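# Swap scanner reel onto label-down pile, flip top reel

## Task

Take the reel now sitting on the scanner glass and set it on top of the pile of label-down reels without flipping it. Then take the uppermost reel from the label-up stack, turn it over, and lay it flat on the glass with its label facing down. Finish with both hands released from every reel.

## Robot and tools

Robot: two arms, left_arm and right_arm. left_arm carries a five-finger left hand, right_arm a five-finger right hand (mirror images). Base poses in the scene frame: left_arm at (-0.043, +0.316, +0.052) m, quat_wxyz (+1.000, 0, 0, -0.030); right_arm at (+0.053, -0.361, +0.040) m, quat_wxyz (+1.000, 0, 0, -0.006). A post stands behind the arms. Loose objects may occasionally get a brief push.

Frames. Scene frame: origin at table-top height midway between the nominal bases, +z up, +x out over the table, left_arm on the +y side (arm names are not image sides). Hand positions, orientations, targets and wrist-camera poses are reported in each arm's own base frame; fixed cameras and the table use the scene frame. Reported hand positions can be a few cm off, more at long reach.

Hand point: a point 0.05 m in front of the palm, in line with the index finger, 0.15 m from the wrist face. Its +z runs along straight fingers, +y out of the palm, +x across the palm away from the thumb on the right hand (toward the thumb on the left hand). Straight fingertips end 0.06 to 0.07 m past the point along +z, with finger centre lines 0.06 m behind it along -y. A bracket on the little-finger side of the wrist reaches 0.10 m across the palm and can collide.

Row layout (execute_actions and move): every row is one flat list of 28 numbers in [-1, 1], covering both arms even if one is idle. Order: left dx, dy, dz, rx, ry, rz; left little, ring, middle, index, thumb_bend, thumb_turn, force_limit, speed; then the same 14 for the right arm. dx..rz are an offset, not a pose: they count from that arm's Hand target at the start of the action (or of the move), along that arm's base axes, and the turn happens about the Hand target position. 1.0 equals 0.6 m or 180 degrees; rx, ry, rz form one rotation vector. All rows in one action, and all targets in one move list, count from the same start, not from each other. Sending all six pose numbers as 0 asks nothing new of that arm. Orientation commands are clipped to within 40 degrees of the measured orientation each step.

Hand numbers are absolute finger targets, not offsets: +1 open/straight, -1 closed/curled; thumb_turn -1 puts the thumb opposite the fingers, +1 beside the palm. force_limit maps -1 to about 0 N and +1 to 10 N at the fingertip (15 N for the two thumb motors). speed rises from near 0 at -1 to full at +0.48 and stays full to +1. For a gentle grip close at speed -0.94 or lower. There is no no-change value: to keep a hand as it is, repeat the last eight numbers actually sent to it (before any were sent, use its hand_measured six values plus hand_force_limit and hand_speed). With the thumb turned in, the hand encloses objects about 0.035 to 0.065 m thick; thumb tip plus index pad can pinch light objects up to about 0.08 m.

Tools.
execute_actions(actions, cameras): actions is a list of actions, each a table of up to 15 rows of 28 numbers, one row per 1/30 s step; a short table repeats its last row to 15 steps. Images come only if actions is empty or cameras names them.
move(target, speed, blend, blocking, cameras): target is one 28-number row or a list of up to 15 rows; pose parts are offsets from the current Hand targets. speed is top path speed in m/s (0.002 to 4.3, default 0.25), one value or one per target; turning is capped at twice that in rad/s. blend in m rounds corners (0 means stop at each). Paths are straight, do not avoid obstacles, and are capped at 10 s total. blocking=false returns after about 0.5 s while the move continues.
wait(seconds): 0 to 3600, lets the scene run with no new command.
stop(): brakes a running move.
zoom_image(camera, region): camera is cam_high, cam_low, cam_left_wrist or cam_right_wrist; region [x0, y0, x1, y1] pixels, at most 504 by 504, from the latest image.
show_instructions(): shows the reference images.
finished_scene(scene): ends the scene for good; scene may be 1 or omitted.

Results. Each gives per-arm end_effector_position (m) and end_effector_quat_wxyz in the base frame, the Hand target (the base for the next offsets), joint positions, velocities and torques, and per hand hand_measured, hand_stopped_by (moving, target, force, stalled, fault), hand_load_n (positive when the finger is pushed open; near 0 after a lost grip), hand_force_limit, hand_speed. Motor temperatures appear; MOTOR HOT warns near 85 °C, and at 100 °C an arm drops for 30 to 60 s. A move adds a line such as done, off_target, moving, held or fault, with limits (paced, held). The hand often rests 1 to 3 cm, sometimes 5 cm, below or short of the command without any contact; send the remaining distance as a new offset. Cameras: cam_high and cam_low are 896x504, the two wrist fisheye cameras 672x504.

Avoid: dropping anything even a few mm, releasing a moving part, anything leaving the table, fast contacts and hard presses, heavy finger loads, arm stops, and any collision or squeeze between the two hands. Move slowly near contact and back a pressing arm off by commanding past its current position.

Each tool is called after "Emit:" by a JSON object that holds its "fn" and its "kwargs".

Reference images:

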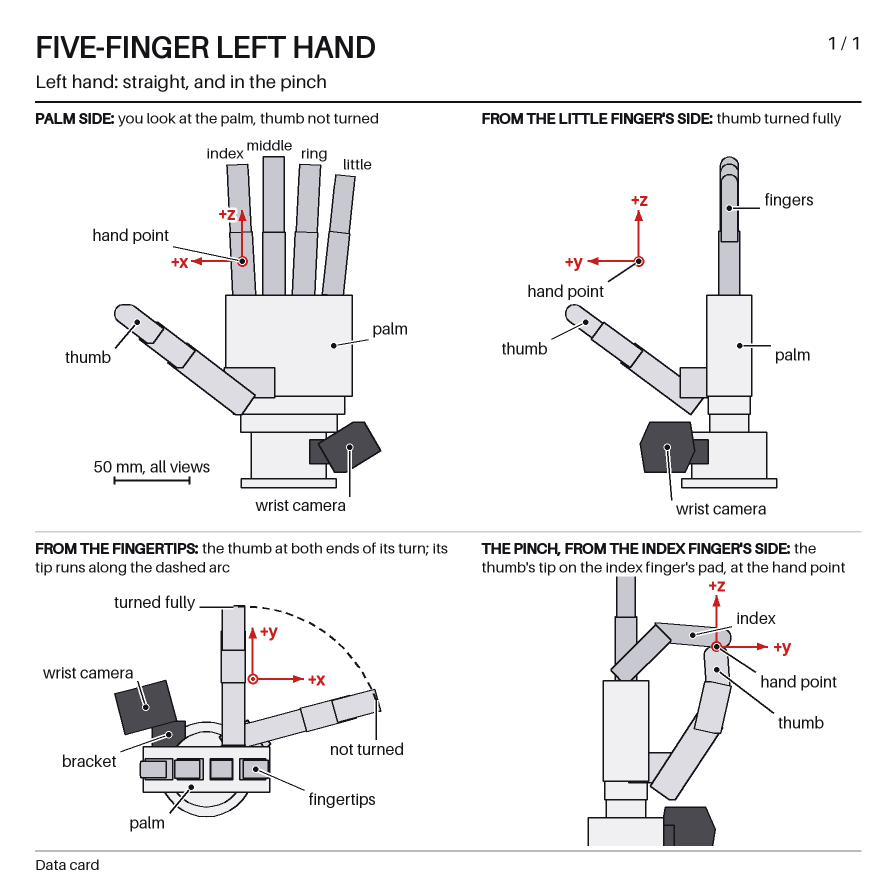

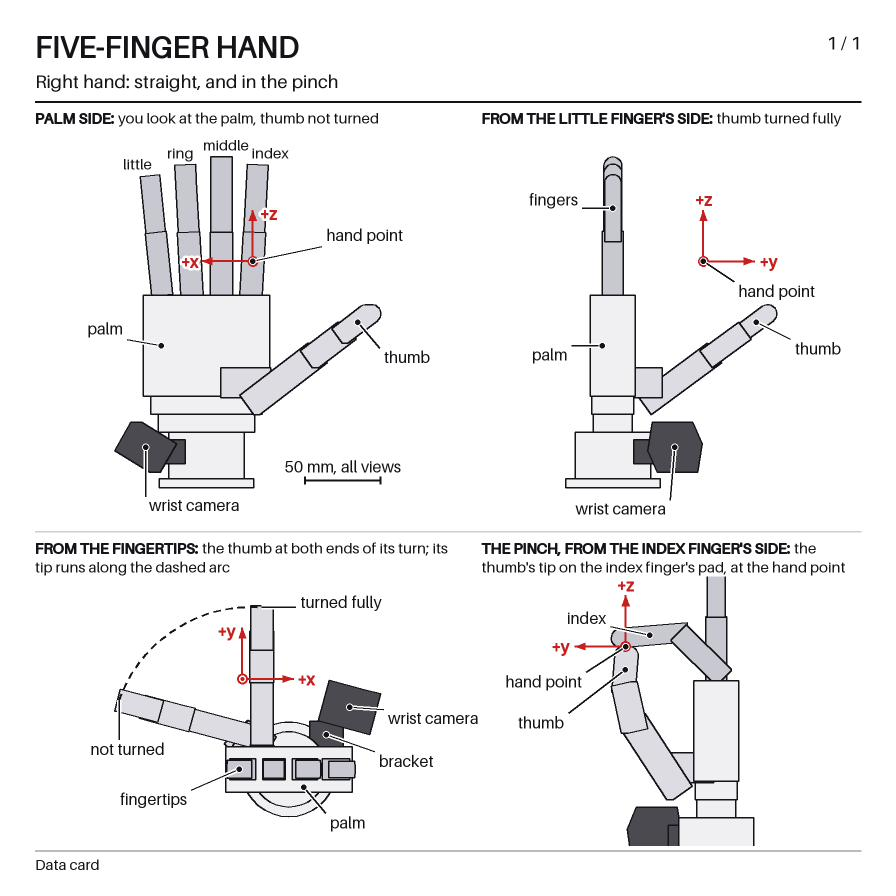

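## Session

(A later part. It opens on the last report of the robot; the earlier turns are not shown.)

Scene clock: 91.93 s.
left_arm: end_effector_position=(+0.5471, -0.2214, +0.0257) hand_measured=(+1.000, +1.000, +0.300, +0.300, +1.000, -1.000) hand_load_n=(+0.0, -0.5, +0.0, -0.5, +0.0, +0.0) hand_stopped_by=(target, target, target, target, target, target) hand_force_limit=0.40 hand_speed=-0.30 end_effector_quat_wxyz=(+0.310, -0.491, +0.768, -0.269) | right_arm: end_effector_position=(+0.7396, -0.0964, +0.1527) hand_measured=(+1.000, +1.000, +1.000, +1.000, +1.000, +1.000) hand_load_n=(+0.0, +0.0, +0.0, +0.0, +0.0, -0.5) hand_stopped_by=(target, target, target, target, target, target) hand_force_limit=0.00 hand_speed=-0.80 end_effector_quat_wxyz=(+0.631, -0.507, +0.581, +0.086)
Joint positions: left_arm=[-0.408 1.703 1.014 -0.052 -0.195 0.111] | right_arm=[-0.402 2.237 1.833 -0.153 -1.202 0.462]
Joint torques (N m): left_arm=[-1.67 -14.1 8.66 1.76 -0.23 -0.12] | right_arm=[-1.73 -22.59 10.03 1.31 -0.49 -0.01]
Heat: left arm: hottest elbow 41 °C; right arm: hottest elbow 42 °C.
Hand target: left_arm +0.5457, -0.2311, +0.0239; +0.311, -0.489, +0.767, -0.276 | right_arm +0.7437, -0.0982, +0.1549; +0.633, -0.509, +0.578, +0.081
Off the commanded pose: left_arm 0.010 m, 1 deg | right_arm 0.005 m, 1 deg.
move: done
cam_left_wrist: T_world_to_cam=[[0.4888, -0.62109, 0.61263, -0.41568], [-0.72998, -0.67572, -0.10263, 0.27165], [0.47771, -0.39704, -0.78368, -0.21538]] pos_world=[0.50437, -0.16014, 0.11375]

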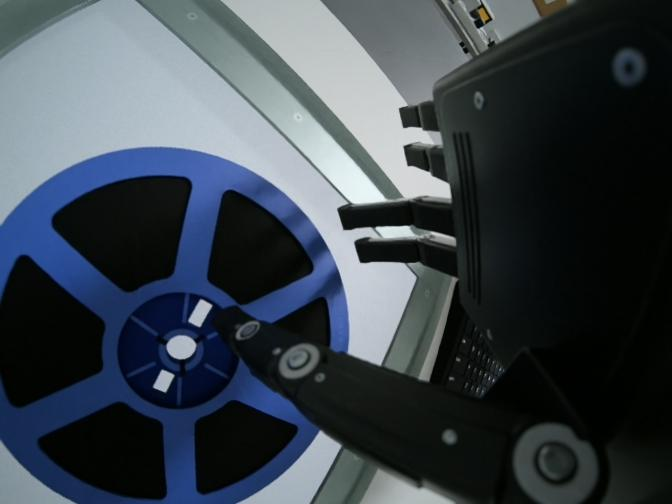

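Emit:
{"fn": "move", "kwargs": {"target": [[-0.06,0.06,0.045,0,0,0,1,1,0.3,0.3,1,-1,0.4,-0.3,0,0,0,0,0,0,1,1,1,1,1,1,0,-0.8],[0.013,0.007,0.013,0,0,0,1,1,0.3,0.3,1,-1,0.4,-0.3,0,0,0,0,0,0,1,1,1,1,1,1,0,-0.8]], "speed": 0.1, "cameras": ["cam_left_wrist"]}}

Emit:
{"fn": "zoom_image", "kwargs": {"camera": "cam_left_wrist", "region": [100, 180, 300, 380]}}

Scene clock: 94.60 s.
left_arm: end_effector_position=(+0.5390, -0.2137, +0.0211) hand_measured=(+1.000, +1.000, +0.300, +0.300, +1.000, -1.000) hand_load_n=(+0.0, +0.0, +0.0, +0.0, +0.0, -0.5) hand_stopped_by=(target, target, target, target, target, target) hand_force_limit=0.40 hand_speed=-0.30 end_effector_quat_wxyz=(+0.304, -0.492, +0.772, -0.263) | right_arm: end_effector_position=(+0.7396, -0.0964, +0.1527) hand_measured=(+1.000, +1.000, +1.000, +1.000, +1.000, +1.000) hand_load_n=(+0.0, +0.0, +0.0, +0.0, +0.0, +0.0) hand_stopped_by=(target, target, target, target, target, target) hand_force_limit=0.00 hand_speed=-0.80 end_effector_quat_wxyz=(+0.631, -0.507, +0.581, +0.086)
Joint positions: left_arm=[-0.399 1.693 0.995 -0.061 -0.185 0.118] | right_arm=[-0.402 2.237 1.833 -0.153 -1.202 0.462]
Joint torques (N m): left_arm=[-1.26 -13.63 12.51 1.36 -0.2 -0.1] | right_arm=[-1.9 -22.48 9.99 1.29 -0.49 0.01]
Heat: left arm: hottest elbow 41 °C; right arm: hottest elbow 42 °C.
Hand target: left_arm +0.5536, -0.2268, +0.0318; +0.311, -0.489, +0.767, -0.276 | right_arm +0.7437, -0.0982, +0.1549; +0.633, -0.509, +0.578, +0.081
Off the commanded pose: left_arm 0.022 m, 2 deg | right_arm 0.005 m, 1 deg.
move: off_target (left_arm)
cam_left_wrist: T_world_to_cam=[[0.4987, -0.62573, 0.5998, -0.41022], [-0.73342, -0.67342, -0.09273, 0.27246], [0.46194, -0.39366, -0.79476, -0.20255]] pos_world=[0.49797, -0.15294, 0.11034]

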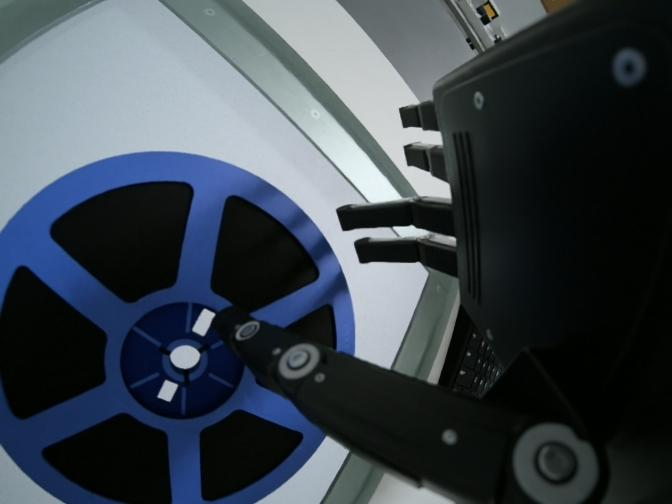

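Scaled by 2.520 from the camera's image (finer frame: 960x720).

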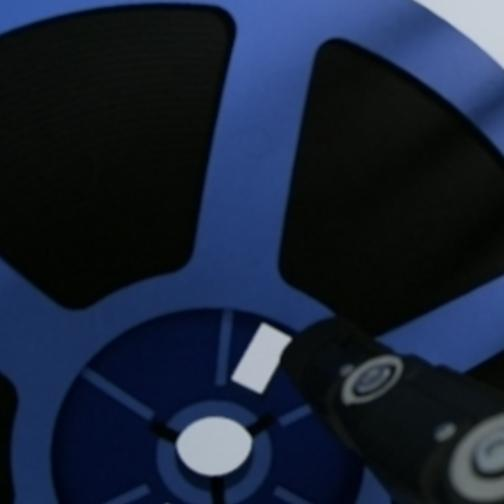

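Emit:
{"fn": "wait", "kwargs": {"seconds": 0.2, "cameras": ["cam_high","cam_low","cam_left_wrist"]}}

Emit:
{"fn": "zoom_image", "kwargs": {"camera": "cam_high", "region": [400, 140, 740, 380]}}

Emit:
{"fn": "zoom_image", "kwargs": {"camera": "cam_left_wrist", "region": [80, 260, 280, 460]}}

Scene clock: 95.90 s.
left_arm: end_effector_position=(+0.5390, -0.2137, +0.0211) hand_measured=(+1.000, +1.000, +0.300, +0.300, +1.000, -1.000) hand_load_n=(+0.0, +0.0, +0.0, +0.0, +0.0, +0.0) hand_stopped_by=(target, target, target, target, target, target) hand_force_limit=0.40 hand_speed=-0.30 end_effector_quat_wxyz=(+0.304, -0.492, +0.772, -0.263) | right_arm: end_effector_position=(+0.7396, -0.0964, +0.1527) hand_measured=(+1.000, +1.000, +1.000, +1.000, +1.000, +1.000) hand_load_n=(+0.0, +0.0, +0.0, +0.0, +0.0, +0.0) hand_stopped_by=(target, target, target, target, target, target) hand_force_limit=0.00 hand_speed=-0.80 end_effector_quat_wxyz=(+0.631, -0.507, +0.581, +0.086)
Joint positions: left_arm=[-0.399 1.693 0.995 -0.061 -0.185 0.118] | right_arm=[-0.402 2.237 1.833 -0.153 -1.202 0.462]
Joint torques (N m): left_arm=[-1.32 -13.45 12.4 1.35 -0.2 -0.1] | right_arm=[-1.79 -22.53 10 1.31 -0.49 0]
Heat: left arm: hottest elbow 42 °C; right arm: hottest elbow 43 °C.
Hand target: left_arm +0.5536, -0.2268, +0.0318; +0.311, -0.489, +0.767, -0.276 | right_arm +0.7437, -0.0982, +0.1549; +0.633, -0.509, +0.578, +0.081
Off the commanded pose: left_arm 0.022 m, 2 deg | right_arm 0.005 m, 1 deg.
wait: 0.20 s; at rest from the start
cam_left_wrist: T_world_to_cam=[[0.4987, -0.62573, 0.5998, -0.41022], [-0.73342, -0.67342, -0.09273, 0.27246], [0.46194, -0.39366, -0.79476, -0.20255]] pos_world=[0.49797, -0.15294, 0.11034]

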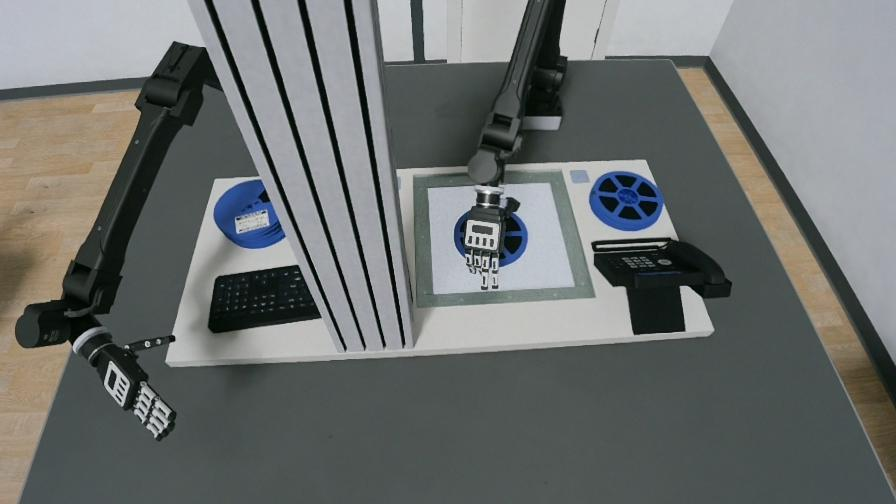

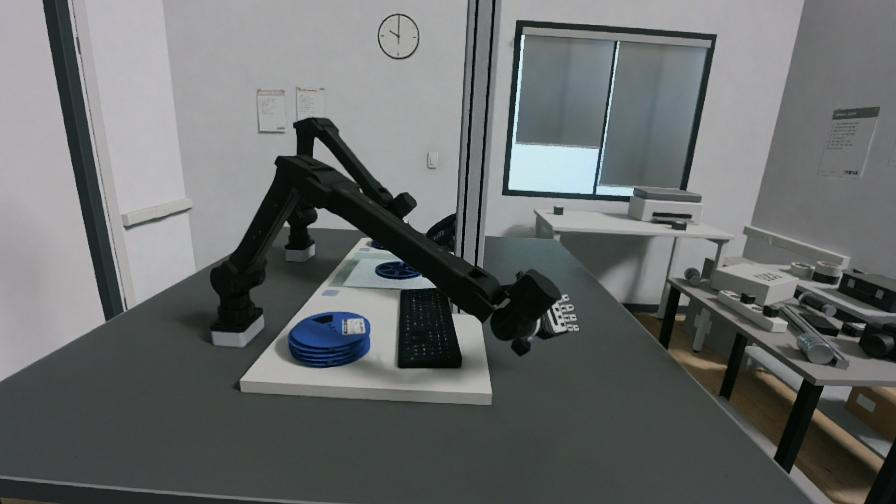

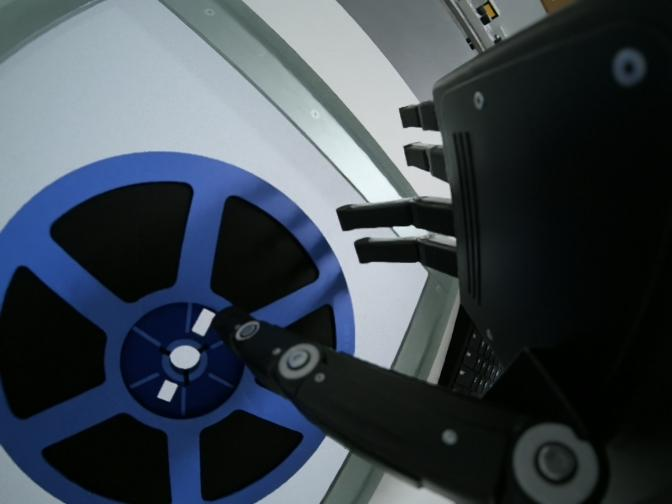

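Scaled by 1.482 from the camera's image (finer frame: 1280x720).

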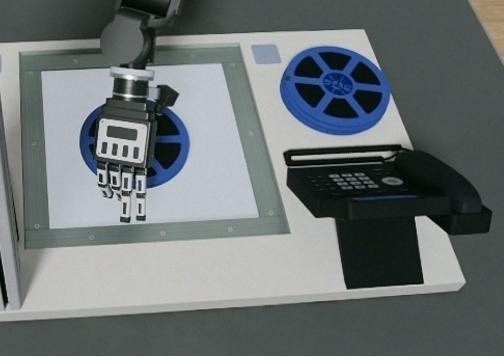

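Scaled by 2.520 from the camera's image (finer frame: 960x720).

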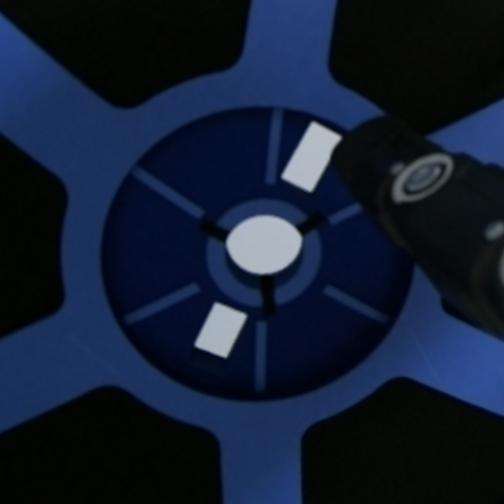

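Emit:
{"fn": "move", "kwargs": {"target": [[0,0,0.05,0,0,0,1,1,0.3,0.3,1,-1,0.4,-0.3,0,0,0,0,0,0,1,1,1,1,1,1,0,-0.8],[-0.083,0.045,0.05,0,0,0,1,1,0.3,0.3,1,-1,0.4,-0.3,0,0,0,0,0,0,1,1,1,1,1,1,0,-0.8],[-0.0155,-0.002,0.004,0,0,0,1,1,0.3,0.3,1,-1,0.4,-0.3,0,0,0,0,0,0,1,1,1,1,1,1,0,-0.8]], "speed": 0.1, "cameras": ["cam_left_wrist"]}}

Emit:
{"fn": "zoom_image", "kwargs": {"camera": "cam_left_wrist", "region": [80, 240, 280, 440]}}

Scene clock: 99.33 s.
left_arm: end_effector_position=(+0.5281, -0.2111, +0.0206) hand_measured=(+1.000, +1.000, +0.300, +0.300, +1.000, -1.000) hand_load_n=(+0.0, +0.0, +0.0, +0.0, +0.0, +0.0) hand_stopped_by=(target, target, target, target, target, target) hand_force_limit=0.40 hand_speed=-0.30 end_effector_quat_wxyz=(+0.302, -0.493, +0.774, -0.257) | right_arm: end_effector_position=(+0.7396, -0.0964, +0.1527) hand_measured=(+1.000, +1.000, +1.000, +1.000, +1.000, +1.000) hand_load_n=(+0.0, +0.0, +0.0, +0.0, +0.0, -0.5) hand_stopped_by=(target, target, target, target, target, target) hand_force_limit=0.00 hand_speed=-0.80 end_effector_quat_wxyz=(+0.631, -0.507, +0.581, +0.086)
Joint positions: left_arm=[-0.404 1.673 0.973 -0.073 -0.193 0.114] | right_arm=[-0.402 2.237 1.833 -0.153 -1.202 0.462]
Joint torques (N m): left_arm=[-1.67 -13.39 12.42 1.7 -0.18 -0.12] | right_arm=[-1.73 -22.48 10.03 1.31 -0.48 0]
Heat: left arm: hottest elbow 42 °C; right arm: hottest elbow 43 °C.
Hand target: left_arm +0.5443, -0.2282, +0.0342; +0.311, -0.489, +0.767, -0.276 | right_arm +0.7437, -0.0982, +0.1549; +0.633, -0.509, +0.578, +0.081
Off the commanded pose: left_arm 0.027 m, 3 deg | right_arm 0.005 m, 1 deg.
move: off_target (left_arm)
cam_left_wrist: T_world_to_cam=[[0.50737, -0.62853, 0.58951, -0.40785], [-0.73241, -0.67498, -0.0893, 0.26527], [0.45404, -0.38646, -0.80281, -0.19107]] pos_world=[0.48797, -0.15113, 0.11073]

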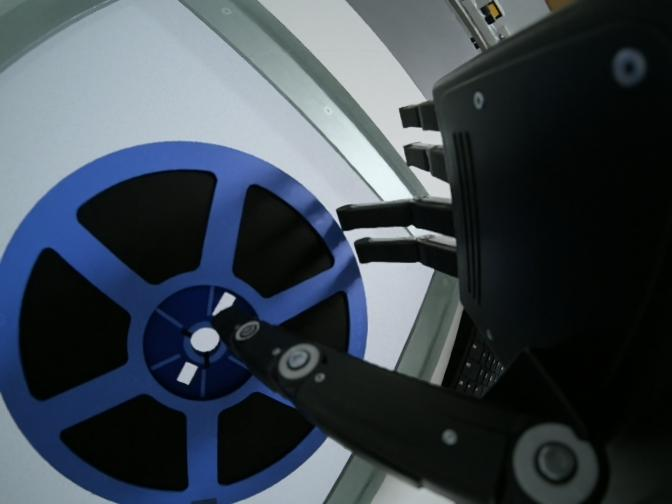

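Scaled by 2.520 from the camera's image (finer frame: 960x720).

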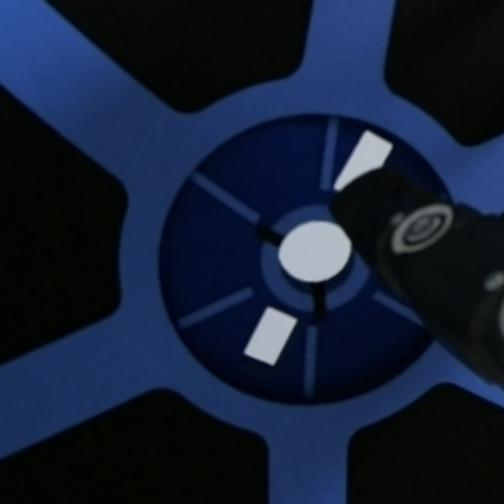

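Emit:
{"fn": "move", "kwargs": {"target": [0.0015,-0.0055,-0.008,0,0,0,1,1,0.3,0.3,1,-1,0.4,-0.3,0,0,0,0,0,0,1,1,1,1,1,1,0,-0.8], "speed": 0.06, "cameras": ["cam_left_wrist"]}}

Emit:
{"fn": "zoom_image", "kwargs": {"camera": "cam_left_wrist", "region": [80, 240, 280, 440]}}

Scene clock: 100.50 s.
left_arm: end_effector_position=(+0.5288, -0.2132, +0.0198) hand_measured=(+1.000, +1.000, +0.300, +0.300, +1.000, -1.000) hand_load_n=(+0.0, +0.0, +0.0, -0.5, +0.0, +0.0) hand_stopped_by=(target, target, target, target, target, target) hand_force_limit=0.40 hand_speed=-0.30 end_effector_quat_wxyz=(+0.304, -0.493, +0.773, -0.258) | right_arm: end_effector_position=(+0.7396, -0.0964, +0.1527) hand_measured=(+1.000, +1.000, +1.000, +1.000, +1.000, +1.000) hand_load_n=(+0.0, +0.0, +0.0, +0.0, +0.0, +0.0) hand_stopped_by=(target, target, target, target, target, target) hand_force_limit=0.00 hand_speed=-0.80 end_effector_quat_wxyz=(+0.631, -0.507, +0.581, +0.086)
Joint positions: left_arm=[-0.408 1.677 0.973 -0.065 -0.198 0.111] | right_arm=[-0.402 2.237 1.833 -0.153 -1.202 0.462]
Joint torques (N m): left_arm=[-1.73 -12.69 12.49 1.81 -0.17 -0.13] | right_arm=[-1.85 -22.77 9.95 1.29 -0.49 0.01]
Heat: left arm: hottest elbow 42 °C; right arm: hottest elbow 43 °C.
Hand target: left_arm +0.5452, -0.2314, +0.0295; +0.311, -0.489, +0.767, -0.276 | right_arm +0.7437, -0.0982, +0.1549; +0.633, -0.509, +0.578, +0.081
Off the commanded pose: left_arm 0.026 m, 2 deg | right_arm 0.005 m, 1 deg.
move: off_target (left_arm)
cam_left_wrist: T_world_to_cam=[[0.50505, -0.62775, 0.59233, -0.40774], [-0.7314, -0.67566, -0.09242, 0.26365], [0.45823, -0.38655, -0.80038, -0.19509]] pos_world=[0.48817, -0.15323, 0.10974]

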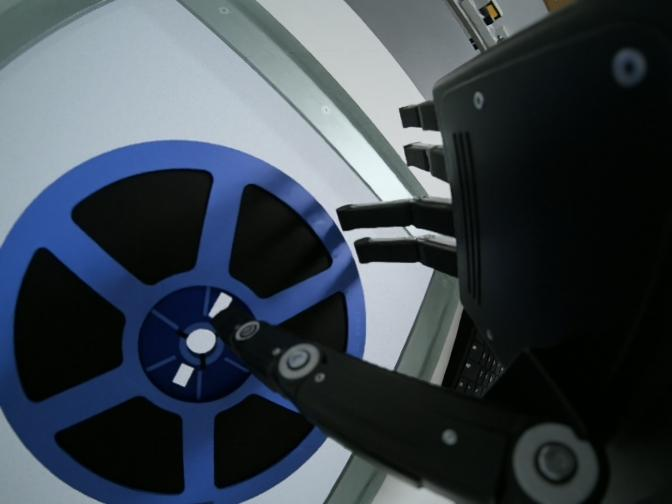

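Scaled by 2.520 from the camera's image (finer frame: 960x720).

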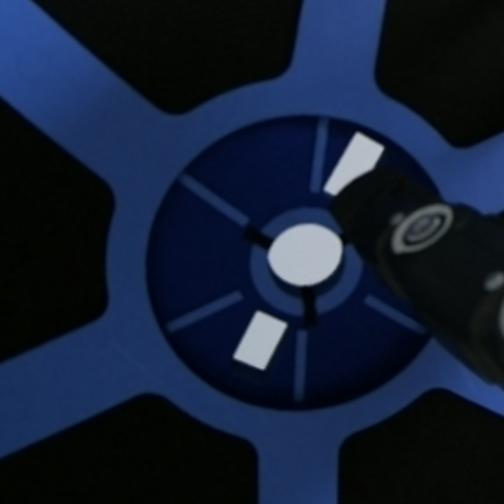

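Emit:
{"fn": "move", "kwargs": {"target": [-0.004,-0.001,-0.017,0,0,0,1,1,0.3,0.3,1,-1,0.4,-0.3,0,0,0,0,0,0,1,1,1,1,1,1,0,-0.8], "speed": 0.05, "cameras": ["cam_left_wrist"]}}

Emit:
{"fn": "zoom_image", "kwargs": {"camera": "cam_left_wrist", "region": [80, 240, 280, 440]}}

Scene clock: 101.50 s.
left_arm: end_effector_position=(+0.5337, -0.2169, +0.0189) hand_measured=(+1.000, +1.000, +0.300, +0.300, +1.000, -1.000) hand_load_n=(+0.0, +0.0, -0.5, -1.0, +0.0, +0.0) hand_stopped_by=(target, target, target, target, target, target) hand_force_limit=0.40 hand_speed=-0.30 end_effector_quat_wxyz=(+0.309, -0.492, +0.769, -0.266) | right_arm: end_effector_position=(+0.7396, -0.0964, +0.1527) hand_measured=(+1.000, +1.000, +1.000, +1.000, +1.000, +1.000) hand_load_n=(+0.0, +0.0, +0.0, +0.0, +0.0, -0.5) hand_stopped_by=(target, target, target, target, target, target) hand_force_limit=0.00 hand_speed=-0.80 end_effector_quat_wxyz=(+0.631, -0.507, +0.581, +0.086)
Joint positions: left_arm=[-0.411 1.687 0.973 -0.034 -0.2 0.109] | right_arm=[-0.402 2.237 1.833 -0.153 -1.202 0.462]
Joint torques (N m): left_arm=[-1.73 -12.34 11.21 1.65 -0.17 -0.17] | right_arm=[-1.73 -22.48 9.99 1.26 -0.49 0.01]
Heat: left arm: hottest elbow 43 °C; right arm: hottest elbow 43 °C.
Hand target: left_arm +0.5427, -0.2321, +0.0192; +0.311, -0.488, +0.767, -0.276 | right_arm +0.7437, -0.0982, +0.1549; +0.633, -0.509, +0.578, +0.081
Off the commanded pose: left_arm 0.018 m, 1 deg | right_arm 0.005 m, 1 deg.
move: off_target (left_arm)
cam_left_wrist: T_world_to_cam=[[0.49359, -0.623, 0.60683, -0.40507], [-0.72962, -0.67636, -0.10092, 0.26376], [0.47331, -0.39294, -0.7884, -0.20913]] pos_world=[0.49137, -0.15613, 0.10755]

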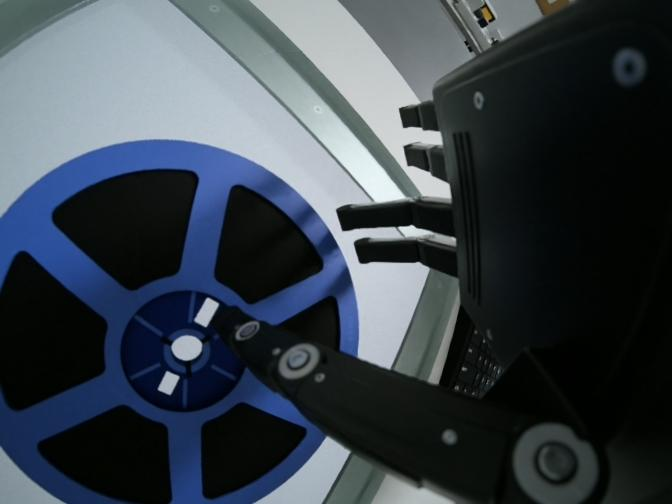

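Scaled by 2.520 from the camera's image (finer frame: 960x720).

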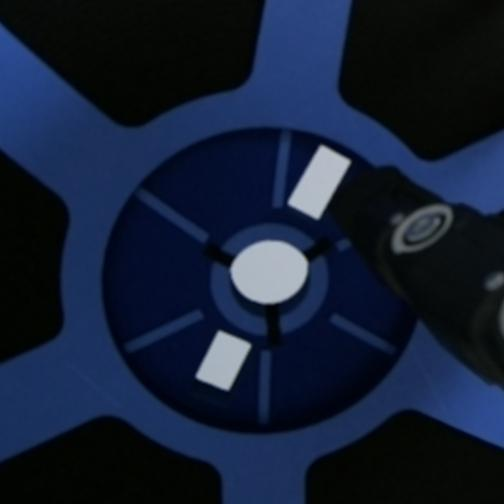

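Emit:
{"fn": "move", "kwargs": {"target": [[0,0,0.07,0,0,0,1,1,0.3,0.3,1,-1,0.4,-0.3,0,0,0,0,0,0,1,1,1,1,1,1,0,-0.8],[-0.035,0.03,0.1,0,0,0,1,1,0.3,0.3,1,-1,0.4,-0.3,0,0,0,0,0,0,1,1,1,1,1,1,0,-0.8],[-0.007,0.003,0.025,0,0,0,1,1,0.3,0.3,1,-1,0.4,-0.3,0,0,0,0,0,0,1,1,1,1,1,1,0,-0.8]], "speed": 0.1, "cameras": ["cam_left_wrist"]}}

Emit:
{"fn": "zoom_image", "kwargs": {"camera": "cam_left_wrist", "region": [80, 240, 280, 440]}}

Scene clock: 105.00 s.
left_arm: end_effector_position=(+0.5323, -0.2172, +0.0265) hand_measured=(+1.000, +1.000, +0.300, +0.300, +1.000, -1.000) hand_load_n=(+0.0, +0.0, +0.0, +0.0, +0.0, +0.0) hand_stopped_by=(target, target, target, target, target, target) hand_force_limit=0.40 hand_speed=-0.30 end_effector_quat_wxyz=(+0.305, -0.492, +0.772, -0.262) | right_arm: end_effector_position=(+0.7396, -0.0964, +0.1527) hand_measured=(+1.000, +1.000, +1.000, +1.000, +1.000, +1.000) hand_load_n=(+0.0, -0.5, +0.0, +0.0, +0.0, +0.0) hand_stopped_by=(target, target, target, target, target, target) hand_force_limit=0.00 hand_speed=-0.80 end_effector_quat_wxyz=(+0.631, -0.507, +0.581, +0.086)
Joint positions: left_arm=[-0.412 1.673 0.986 -0.075 -0.198 0.108] | right_arm=[-0.402 2.237 1.833 -0.153 -1.202 0.462]
Joint torques (N m): left_arm=[-1.67 -13.92 10.18 1.87 -0.22 -0.12] | right_arm=[-1.9 -22.53 10.03 1.21 -0.48 0]
Heat: left arm: hottest elbow 43 °C; right arm: hottest elbow 43 °C.
Hand target: left_arm +0.5386, -0.2302, +0.0343; +0.311, -0.489, +0.767, -0.276 | right_arm +0.7437, -0.0982, +0.1549; +0.633, -0.509, +0.578, +0.081
Off the commanded pose: left_arm 0.016 m, 2 deg | right_arm 0.005 m, 1 deg.
move: off_target (left_arm)
cam_left_wrist: T_world_to_cam=[[0.50019, -0.62547, 0.59883, -0.41302], [-0.73155, -0.67525, -0.09424, 0.26446], [0.4633, -0.39093, -0.79531, -0.19666]] pos_world=[0.49117, -0.15663, 0.11584]

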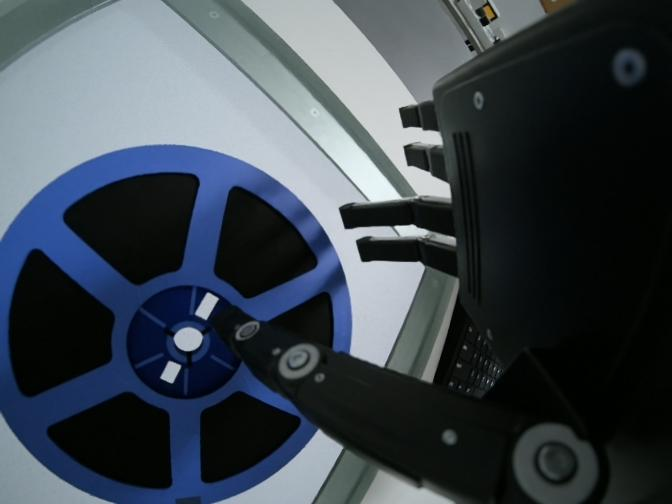

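Scaled by 2.520 from the camera's image (finer frame: 960x720).

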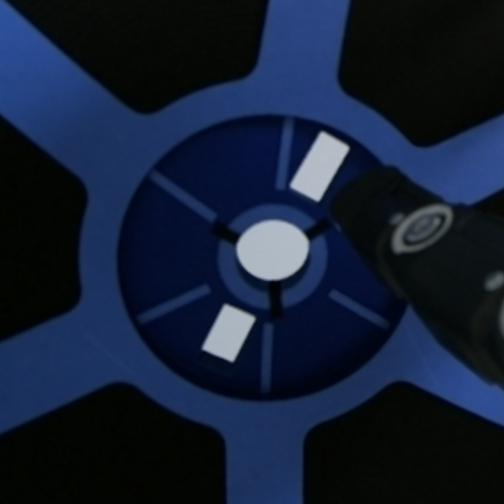

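Emit:
{"fn": "move", "kwargs": {"target": [-0.008,0.0035,-0.0247,0,0,0,1,1,0.3,0.3,1,-1,0.4,-0.3,0,0,0,0,0,0,1,1,1,1,1,1,0,-0.8], "speed": 0.1, "cameras": ["cam_left_wrist"]}}

Emit:
{"fn": "zoom_image", "kwargs": {"camera": "cam_left_wrist", "region": [80, 240, 280, 440]}}

Scene clock: 106.27 s.
left_arm: end_effector_position=(+0.5342, -0.2179, +0.0231) hand_measured=(+1.000, +1.000, +0.300, +0.300, +1.000, -1.000) hand_load_n=(+0.0, +0.0, +0.0, +0.0, +0.0, +0.0) hand_stopped_by=(target, target, target, target, target, target) hand_force_limit=0.40 hand_speed=-0.30 end_effector_quat_wxyz=(+0.311, -0.491, +0.767, -0.270) | right_arm: end_effector_position=(+0.7396, -0.0964, +0.1527) hand_measured=(+1.000, +1.000, +1.000, +1.000, +1.000, +1.000) hand_load_n=(+0.0, +0.0, +0.0, +0.0, -0.5, -0.5) hand_stopped_by=(target, target, target, target, target, target) hand_force_limit=0.00 hand_speed=-0.80 end_effector_quat_wxyz=(+0.631, -0.507, +0.581, +0.086)
Joint positions: left_arm=[-0.412 1.679 0.97 -0.03 -0.199 0.108] | right_arm=[-0.402 2.237 1.833 -0.153 -1.202 0.462]
Joint torques (N m): left_arm=[-1.67 -13.22 8.88 1.87 -0.22 -0.12] | right_arm=[-1.67 -22.48 9.98 1.29 -0.5 0.01]
Heat: left arm: hottest elbow 43 °C; right arm: hottest elbow 43 °C.
Hand target: left_arm +0.5339, -0.2281, +0.0195; +0.311, -0.489, +0.767, -0.276 | right_arm +0.7437, -0.0982, +0.1549; +0.633, -0.509, +0.578, +0.081
Off the commanded pose: left_arm 0.011 m, 1 deg | right_arm 0.005 m, 1 deg.
move: off_target (left_arm)
cam_left_wrist: T_world_to_cam=[[0.48758, -0.61993, 0.61478, -0.4048], [-0.72928, -0.67632, -0.10359, 0.26376], [0.48001, -0.39784, -0.78187, -0.21133]] pos_world=[0.49117, -0.15664, 0.11095]

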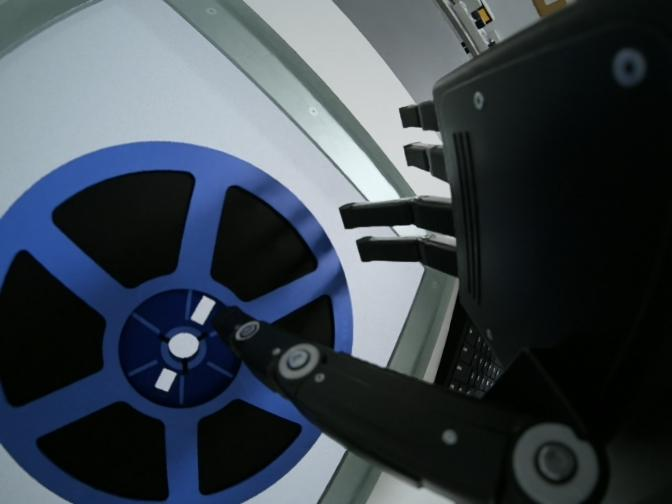

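Scaled by 2.520 from the camera's image (finer frame: 960x720).

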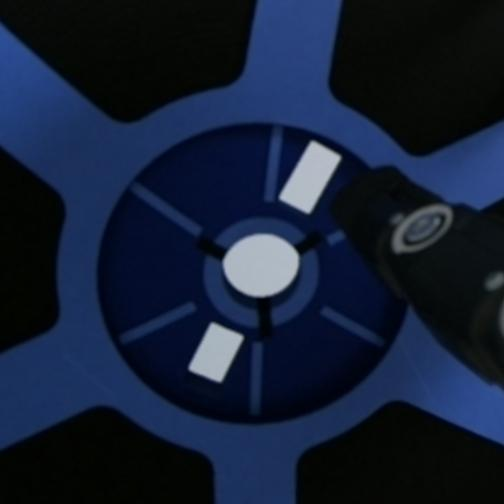

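Emit:
{"fn": "move", "kwargs": {"target": [[0,0,0.05,0,0,0,1,1,0.3,0.3,1,-1,0.4,-0.3,0,0,0,0,0,0,1,1,1,1,1,1,0,-0.8],[-0.0233,0.0233,0.0995,0,0,0,1,1,0.3,0.3,1,-1,0.4,-0.3,0,0,0,0,0,0,1,1,1,1,1,1,0,-0.8],[0.0015,-0.001,0.008,0,0,0,1,1,0.3,0.3,1,-1,0.4,-0.3,0,0,0,0,0,0,1,1,1,1,1,1,0,-0.8]], "speed": 0.1, "cameras": ["cam_left_wrist"]}}

Emit:
{"fn": "zoom_image", "kwargs": {"camera": "cam_left_wrist", "region": [80, 240, 280, 440]}}

Scene clock: 122.80 s.
left_arm: end_effector_position=(+0.5311, -0.2170, +0.0203) hand_measured=(+1.000, +1.000, +0.300, +0.300, +1.000, -1.000) hand_load_n=(+0.0, +0.0, +0.0, +0.0, +0.0, +0.0) hand_stopped_by=(target, target, target, target, target, target) hand_force_limit=0.40 hand_speed=-0.30 end_effector_quat_wxyz=(+0.307, -0.492, +0.770, -0.265) | right_arm: end_effector_position=(+0.7396, -0.0964, +0.1527) hand_measured=(+1.000, +1.000, +1.000, +1.000, +1.000, +1.000) hand_load_n=(-0.5, +0.0, +0.0, +0.0, +0.0, -0.5) hand_stopped_by=(target, target, target, target, target, target) hand_force_limit=0.00 hand_speed=-0.80 end_effector_quat_wxyz=(+0.631, -0.507, +0.581, +0.086)
Joint positions: left_arm=[-0.413 1.68 0.97 -0.044 -0.199 0.107] | right_arm=[-0.402 2.237 1.833 -0.153 -1.202 0.462]
Joint torques (N m): left_arm=[-1.67 -13.68 9.54 1.87 -0.22 -0.12] | right_arm=[-1.73 -22.65 10.03 1.24 -0.47 0.01]
Heat: left arm: hottest elbow 42 °C; right arm: hottest elbow 44 °C.
Hand target: left_arm +0.5347, -0.2287, +0.0242; +0.311, -0.489, +0.767, -0.276 | right_arm +0.7437, -0.0982, +0.1549; +0.633, -0.509, +0.578, +0.081
Off the commanded pose: left_arm 0.013 m, 1 deg | right_arm 0.005 m, 1 deg.
move: off_target (left_arm)
cam_left_wrist: T_world_to_cam=[[0.49587, -0.62333, 0.60462, -0.40594], [-0.73065, -0.67576, -0.09744, 0.26247], [0.46932, -0.39345, -0.79053, -0.20477]] pos_world=[0.48917, -0.15624, 0.10914]

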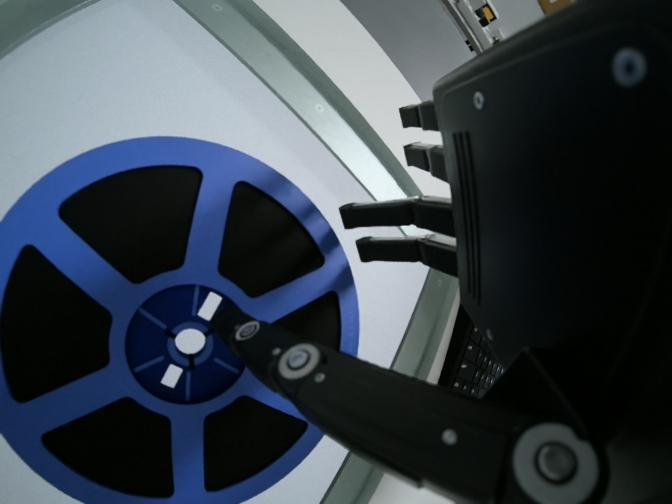

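Scaled by 2.520 from the camera's image (finer frame: 960x720).

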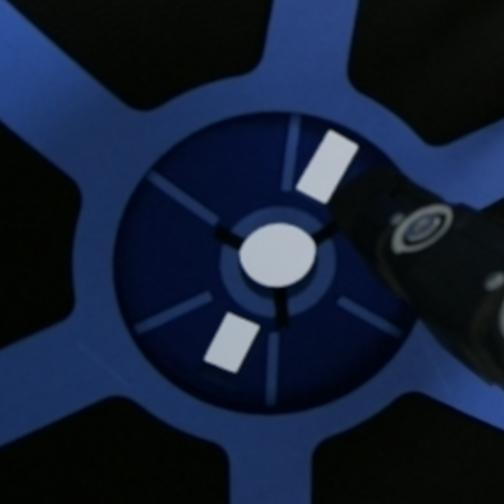

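Emit:
{"fn": "move", "kwargs": {"target": [[0,0,0.05,0,0,0,1,1,0.3,0.3,1,-1,0.4,-0.3,0,0,0,0,0,0,1,1,1,1,1,1,0,-0.8],[-0.0253,0.0233,0.0995,0,0,0,1,1,0.3,0.3,1,-1,0.4,-0.3,0,0,0,0,0,0,1,1,1,1,1,1,0,-0.8],[-0.006,0.001,-0.015,0,0,0,1,1,0.3,0.3,1,-1,0.4,-0.3,0,0,0,0,0,0,1,1,1,1,1,1,0,-0.8]], "speed": 0.1, "cameras": ["cam_left_wrist"]}}

Emit:
{"fn": "zoom_image", "kwargs": {"camera": "cam_left_wrist", "region": [80, 240, 280, 440]}}

Scene clock: 125.77 s.
left_arm: end_effector_position=(+0.5313, -0.2179, +0.0187) hand_measured=(+1.000, +1.000, +0.300, +0.300, +1.000, -1.000) hand_load_n=(+0.0, +0.0, +0.0, +0.0, +0.0, +0.5) hand_stopped_by=(target, target, target, target, target, target) hand_force_limit=0.40 hand_speed=-0.30 end_effector_quat_wxyz=(+0.312, -0.491, +0.767, -0.271) | right_arm: end_effector_position=(+0.7396, -0.0964, +0.1527) hand_measured=(+1.000, +1.000, +1.000, +1.000, +1.000, +1.000) hand_load_n=(-0.5, +0.0, +0.0, +0.0, +0.0, +0.0) hand_stopped_by=(target, target, target, target, target, target) hand_force_limit=0.00 hand_speed=-0.80 end_effector_quat_wxyz=(+0.631, -0.507, +0.581, +0.086)
Joint positions: left_arm=[-0.415 1.681 0.958 -0.014 -0.202 0.106] | right_arm=[-0.402 2.237 1.833 -0.153 -1.202 0.462]
Joint torques (N m): left_arm=[-1.67 -13.1 8.85 1.81 -0.18 -0.11] | right_arm=[-1.73 -22.48 10.02 1.32 -0.49 0.02]
Heat: left arm: hottest elbow 42 °C; right arm: hottest elbow 44 °C.
Hand target: left_arm +0.5310, -0.2280, +0.0150; +0.311, -0.489, +0.767, -0.276 | right_arm +0.7437, -0.0982, +0.1549; +0.633, -0.509, +0.578, +0.081
Off the commanded pose: left_arm 0.011 m, 1 deg | right_arm 0.005 m, 1 deg.
move: off_target (left_arm)
cam_left_wrist: T_world_to_cam=[[0.48742, -0.61936, 0.61548, -0.40049], [-0.72843, -0.6771, -0.10449, 0.2606], [0.48146, -0.3974, -0.7812, -0.21399]] pos_world=[0.48807, -0.15663, 0.10655]

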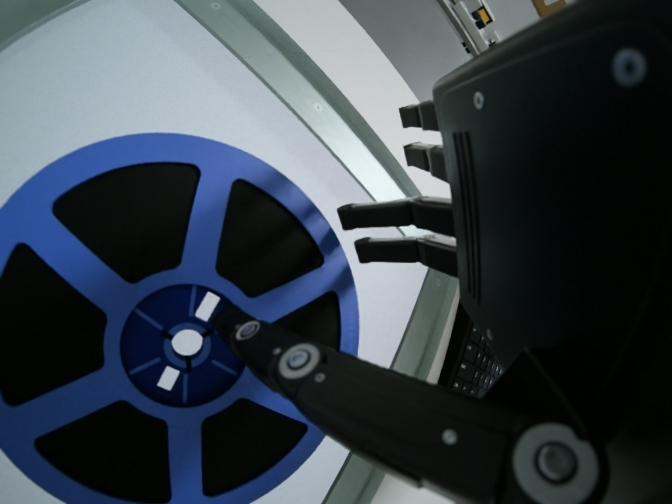

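Scaled by 2.520 from the camera's image (finer frame: 960x720).

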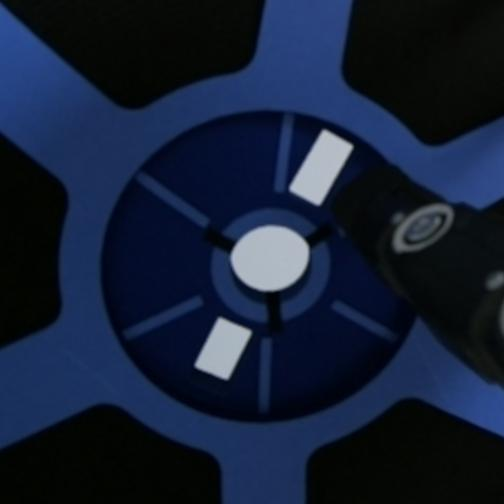

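Emit:
{"fn": "move", "kwargs": {"target": [[0,0,0.05,0,0,0,1,1,0.3,0.3,1,-1,0.4,-0.3,0,0,0,0,0,0,1,1,1,1,1,1,0,-0.8],[-0.0253,0.0233,0.0995,0,0,0,1,1,0.3,0.3,1,-1,0.4,-0.3,0,0,0,0,0,0,1,1,1,1,1,1,0,-0.8],[-0.0017,0.0013,0.012,0,0,0,1,1,0.3,0.3,1,-1,0.4,-0.3,0,0,0,0,0,0,1,1,1,1,1,1,0,-0.8]], "speed": 0.1, "cameras": ["cam_left_wrist"]}}

Emit:
{"fn": "zoom_image", "kwargs": {"camera": "cam_left_wrist", "region": [80, 240, 280, 440]}}

Scene clock: 129.87 s.
left_arm: end_effector_position=(+0.5278, -0.2167, +0.0200) hand_measured=(+1.000, +1.000, +0.300, +0.300, +1.000, -1.000) hand_load_n=(+0.0, +0.0, +0.0, +0.0, +0.0, +0.0) hand_stopped_by=(target, target, target, target, target, target) hand_force_limit=0.40 hand_speed=-0.30 end_effector_quat_wxyz=(+0.308, -0.492, +0.769, -0.267) | right_arm: end_effector_position=(+0.7396, -0.0964, +0.1527) hand_measured=(+1.000, +1.000, +1.000, +1.000, +1.000, +1.000) hand_load_n=(+0.0, +0.0, +0.0, +0.0, +0.0, +0.0) hand_stopped_by=(target, target, target, target, target, target) hand_force_limit=0.00 hand_speed=-0.80 end_effector_quat_wxyz=(+0.631, -0.507, +0.581, +0.086)
Joint positions: left_arm=[-0.415 1.673 0.958 -0.034 -0.2 0.105] | right_arm=[-0.402 2.237 1.833 -0.153 -1.202 0.462]
Joint torques (N m): left_arm=[-1.61 -13.57 9.21 1.85 -0.22 -0.11] | right_arm=[-1.79 -22.48 10 1.28 -0.49 0.01]
Heat: left arm: hottest elbow 42 °C; right arm: hottest elbow 44 °C.
Hand target: left_arm +0.5300, -0.2272, +0.0224; +0.311, -0.489, +0.767, -0.276 | right_arm +0.7437, -0.0982, +0.1549; +0.633, -0.509, +0.578, +0.081
Off the commanded pose: left_arm 0.011 m, 1 deg | right_arm 0.005 m, 1 deg.
move: off_target (left_arm)
cam_left_wrist: T_world_to_cam=[[0.494, -0.62202, 0.6075, -0.40267], [-0.73019, -0.6761, -0.0985, 0.2601], [0.472, -0.39493, -0.78819, -0.20515]] pos_world=[0.48567, -0.15563, 0.10855]

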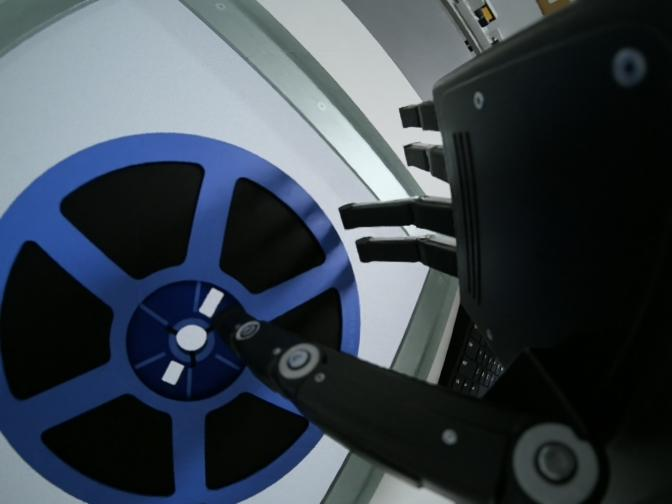

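Scaled by 2.520 from the camera's image (finer frame: 960x720).

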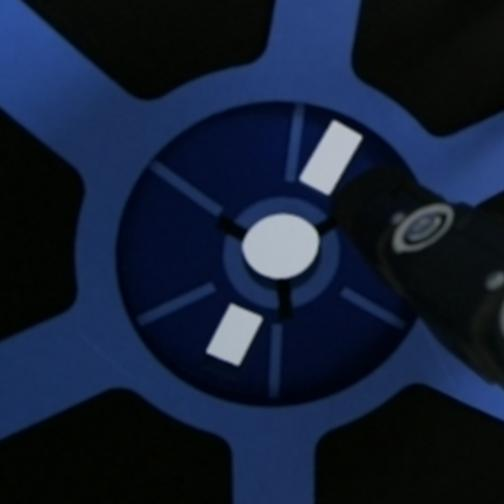

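Emit:
{"fn": "move", "kwargs": {"target": [[0,0,0.05,0,0,0,1,1,0.3,0.3,1,-1,0.4,-0.3,0,0,0,0,0,0,1,1,1,1,1,1,0,-0.8],[-0.0253,0.0233,0.0995,0,0,0,1,1,0.3,0.3,1,-1,0.4,-0.3,0,0,0,0,0,0,1,1,1,1,1,1,0,-0.8],[0.0,0.003,-0.0135,0,0,0,1,1,0.3,0.3,1,-1,0.4,-0.3,0,0,0,0,0,0,1,1,1,1,1,1,0,-0.8]], "speed": 0.1, "cameras": ["cam_left_wrist"]}}

Emit:
{"fn": "zoom_image", "kwargs": {"camera": "cam_left_wrist", "region": [80, 240, 280, 440]}}

Scene clock: 133.13 s.
left_arm: end_effector_position=(+0.5294, -0.2178, +0.0186) hand_measured=(+1.000, +1.000, +0.300, +0.300, +1.000, -1.000) hand_load_n=(+0.0, +0.0, +0.0, +0.0, +0.0, +0.0) hand_stopped_by=(target, target, target, target, target, target) hand_force_limit=0.40 hand_speed=-0.30 end_effector_quat_wxyz=(+0.311, -0.491, +0.767, -0.273) | right_arm: end_effector_position=(+0.7396, -0.0964, +0.1527) hand_measured=(+1.000, +1.000, +1.000, +1.000, +1.000, +1.000) hand_load_n=(+0.0, +0.0, +0.0, +0.0, +0.0, +0.0) hand_stopped_by=(target, target, target, target, target, target) hand_force_limit=0.00 hand_speed=-0.80 end_effector_quat_wxyz=(+0.631, -0.507, +0.581, +0.086)
Joint positions: left_arm=[-0.415 1.677 0.95 -0.009 -0.198 0.105] | right_arm=[-0.402 2.237 1.833 -0.153 -1.202 0.462]
Joint torques (N m): left_arm=[-1.38 -13.04 8.79 1.83 -0.2 -0.08] | right_arm=[-1.79 -22.65 9.98 1.28 -0.48 0]
Heat: left arm: hottest elbow 42 °C; right arm: hottest elbow 44 °C.
Hand target: left_arm +0.5300, -0.2254, +0.0142; +0.311, -0.489, +0.767, -0.276 | right_arm +0.7437, -0.0982, +0.1549; +0.633, -0.509, +0.578, +0.081
Off the commanded pose: left_arm 0.009 m, 0 deg | right_arm 0.005 m, 1 deg.
move: done
cam_left_wrist: T_world_to_cam=[[0.48593, -0.6179, 0.61812, -0.39834], [-0.72953, -0.67623, -0.10247, 0.25997], [0.48131, -0.40114, -0.77938, -0.2139]] pos_world=[0.48617, -0.15614, 0.10615]

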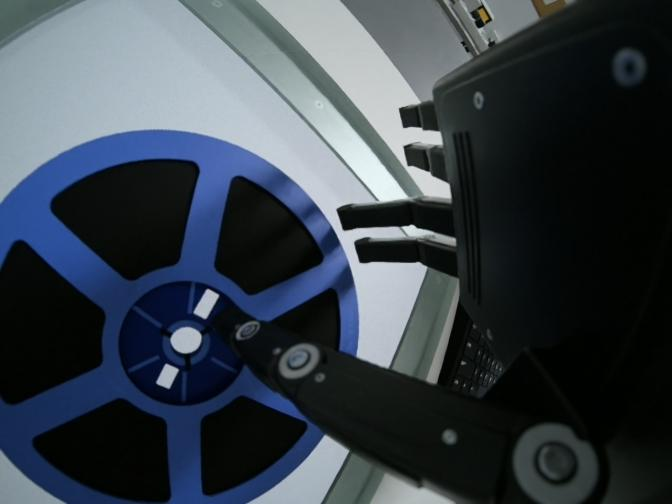

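Scaled by 2.520 from the camera's image (finer frame: 960x720).

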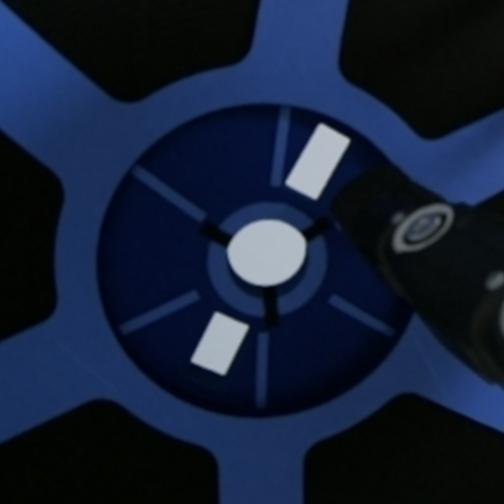

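Emit:
{"fn": "move", "kwargs": {"target": [[0,0,0.05,0,0,0,1,1,0.3,0.3,1,-1,0.4,-0.3,0,0,0,0,0,0,1,1,1,1,1,1,0,-0.8],[-0.0253,0.0233,0.0995,0,0,0,1,1,0.3,0.3,1,-1,0.4,-0.3,0,0,0,0,0,0,1,1,1,1,1,1,0,-0.8],[-0.005,0.003,0.07,0,0,0,1,1,0.3,0.3,1,-1,0.4,-0.3,0,0,0,0,0,0,1,1,1,1,1,1,0,-0.8],[-0.005,0.003,0.014,0,0,0,1,1,0.3,0.3,1,-1,0.4,-0.3,0,0,0,0,0,0,1,1,1,1,1,1,0,-0.8]], "speed": 0.1, "cameras": ["cam_left_wrist"]}}

Emit:
{"fn": "zoom_image", "kwargs": {"camera": "cam_left_wrist", "region": [80, 240, 280, 440]}}

Scene clock: 137.03 s.
left_arm: end_effector_position=(+0.5261, -0.2166, +0.0230) hand_measured=(+1.000, +1.000, +0.300, +0.300, +1.000, -1.000) hand_load_n=(+0.0, +0.0, +0.0, +0.0, +0.0, +0.0) hand_stopped_by=(target, target, target, target, target, target) hand_force_limit=0.40 hand_speed=-0.30 end_effector_quat_wxyz=(+0.309, -0.492, +0.768, -0.270) | right_arm: end_effector_position=(+0.7396, -0.0964, +0.1527) hand_measured=(+1.000, +1.000, +1.000, +1.000, +1.000, +1.000) hand_load_n=(+0.0, +0.0, +0.0, +0.0, +0.0, -0.5) hand_stopped_by=(target, target, target, target, target, target) hand_force_limit=0.00 hand_speed=-0.80 end_effector_quat_wxyz=(+0.631, -0.507, +0.581, +0.086)
Joint positions: left_arm=[-0.415 1.662 0.95 -0.032 -0.197 0.105] | right_arm=[-0.402 2.237 1.833 -0.153 -1.202 0.462]
Joint torques (N m): left_arm=[-1.26 -13.39 8.8 1.89 -0.21 -0.07] | right_arm=[-1.9 -22.71 9.99 1.25 -0.49 0.01]
Heat: left arm: hottest elbow 43 °C; right arm: hottest elbow 45 °C.
Hand target: left_arm +0.5271, -0.2236, +0.0227; +0.311, -0.489, +0.767, -0.276 | right_arm +0.7437, -0.0982, +0.1549; +0.633, -0.509, +0.578, +0.081
Off the commanded pose: left_arm 0.007 m, 1 deg | right_arm 0.005 m, 1 deg.
move: done
cam_left_wrist: T_world_to_cam=[[0.49009, -0.61982, 0.61289, -0.40121], [-0.73088, -0.67536, -0.09856, 0.2596], [0.47501, -0.39964, -0.784, -0.20464]] pos_world=[0.48357, -0.15514, 0.11105]

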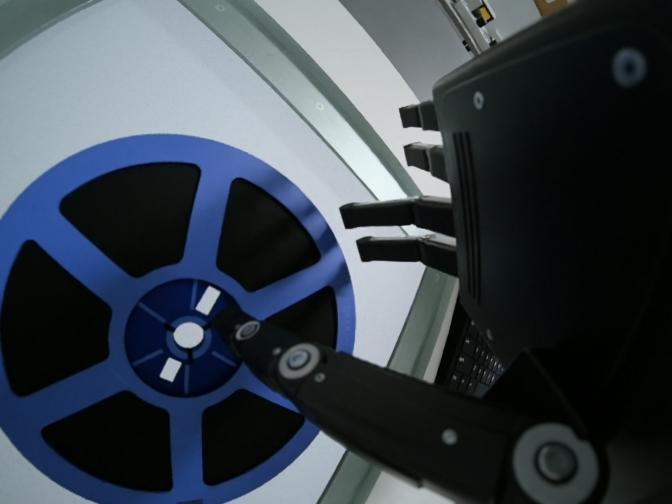

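Scaled by 2.520 from the camera's image (finer frame: 960x720).

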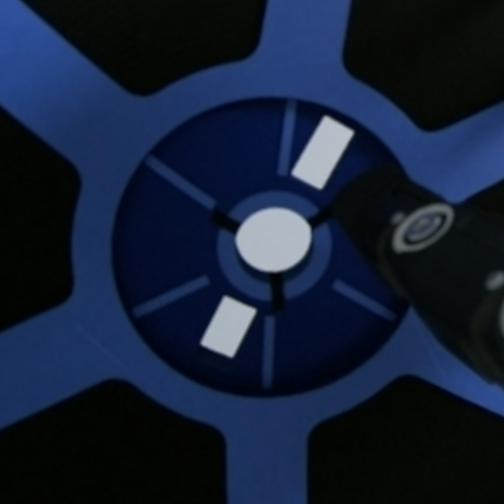

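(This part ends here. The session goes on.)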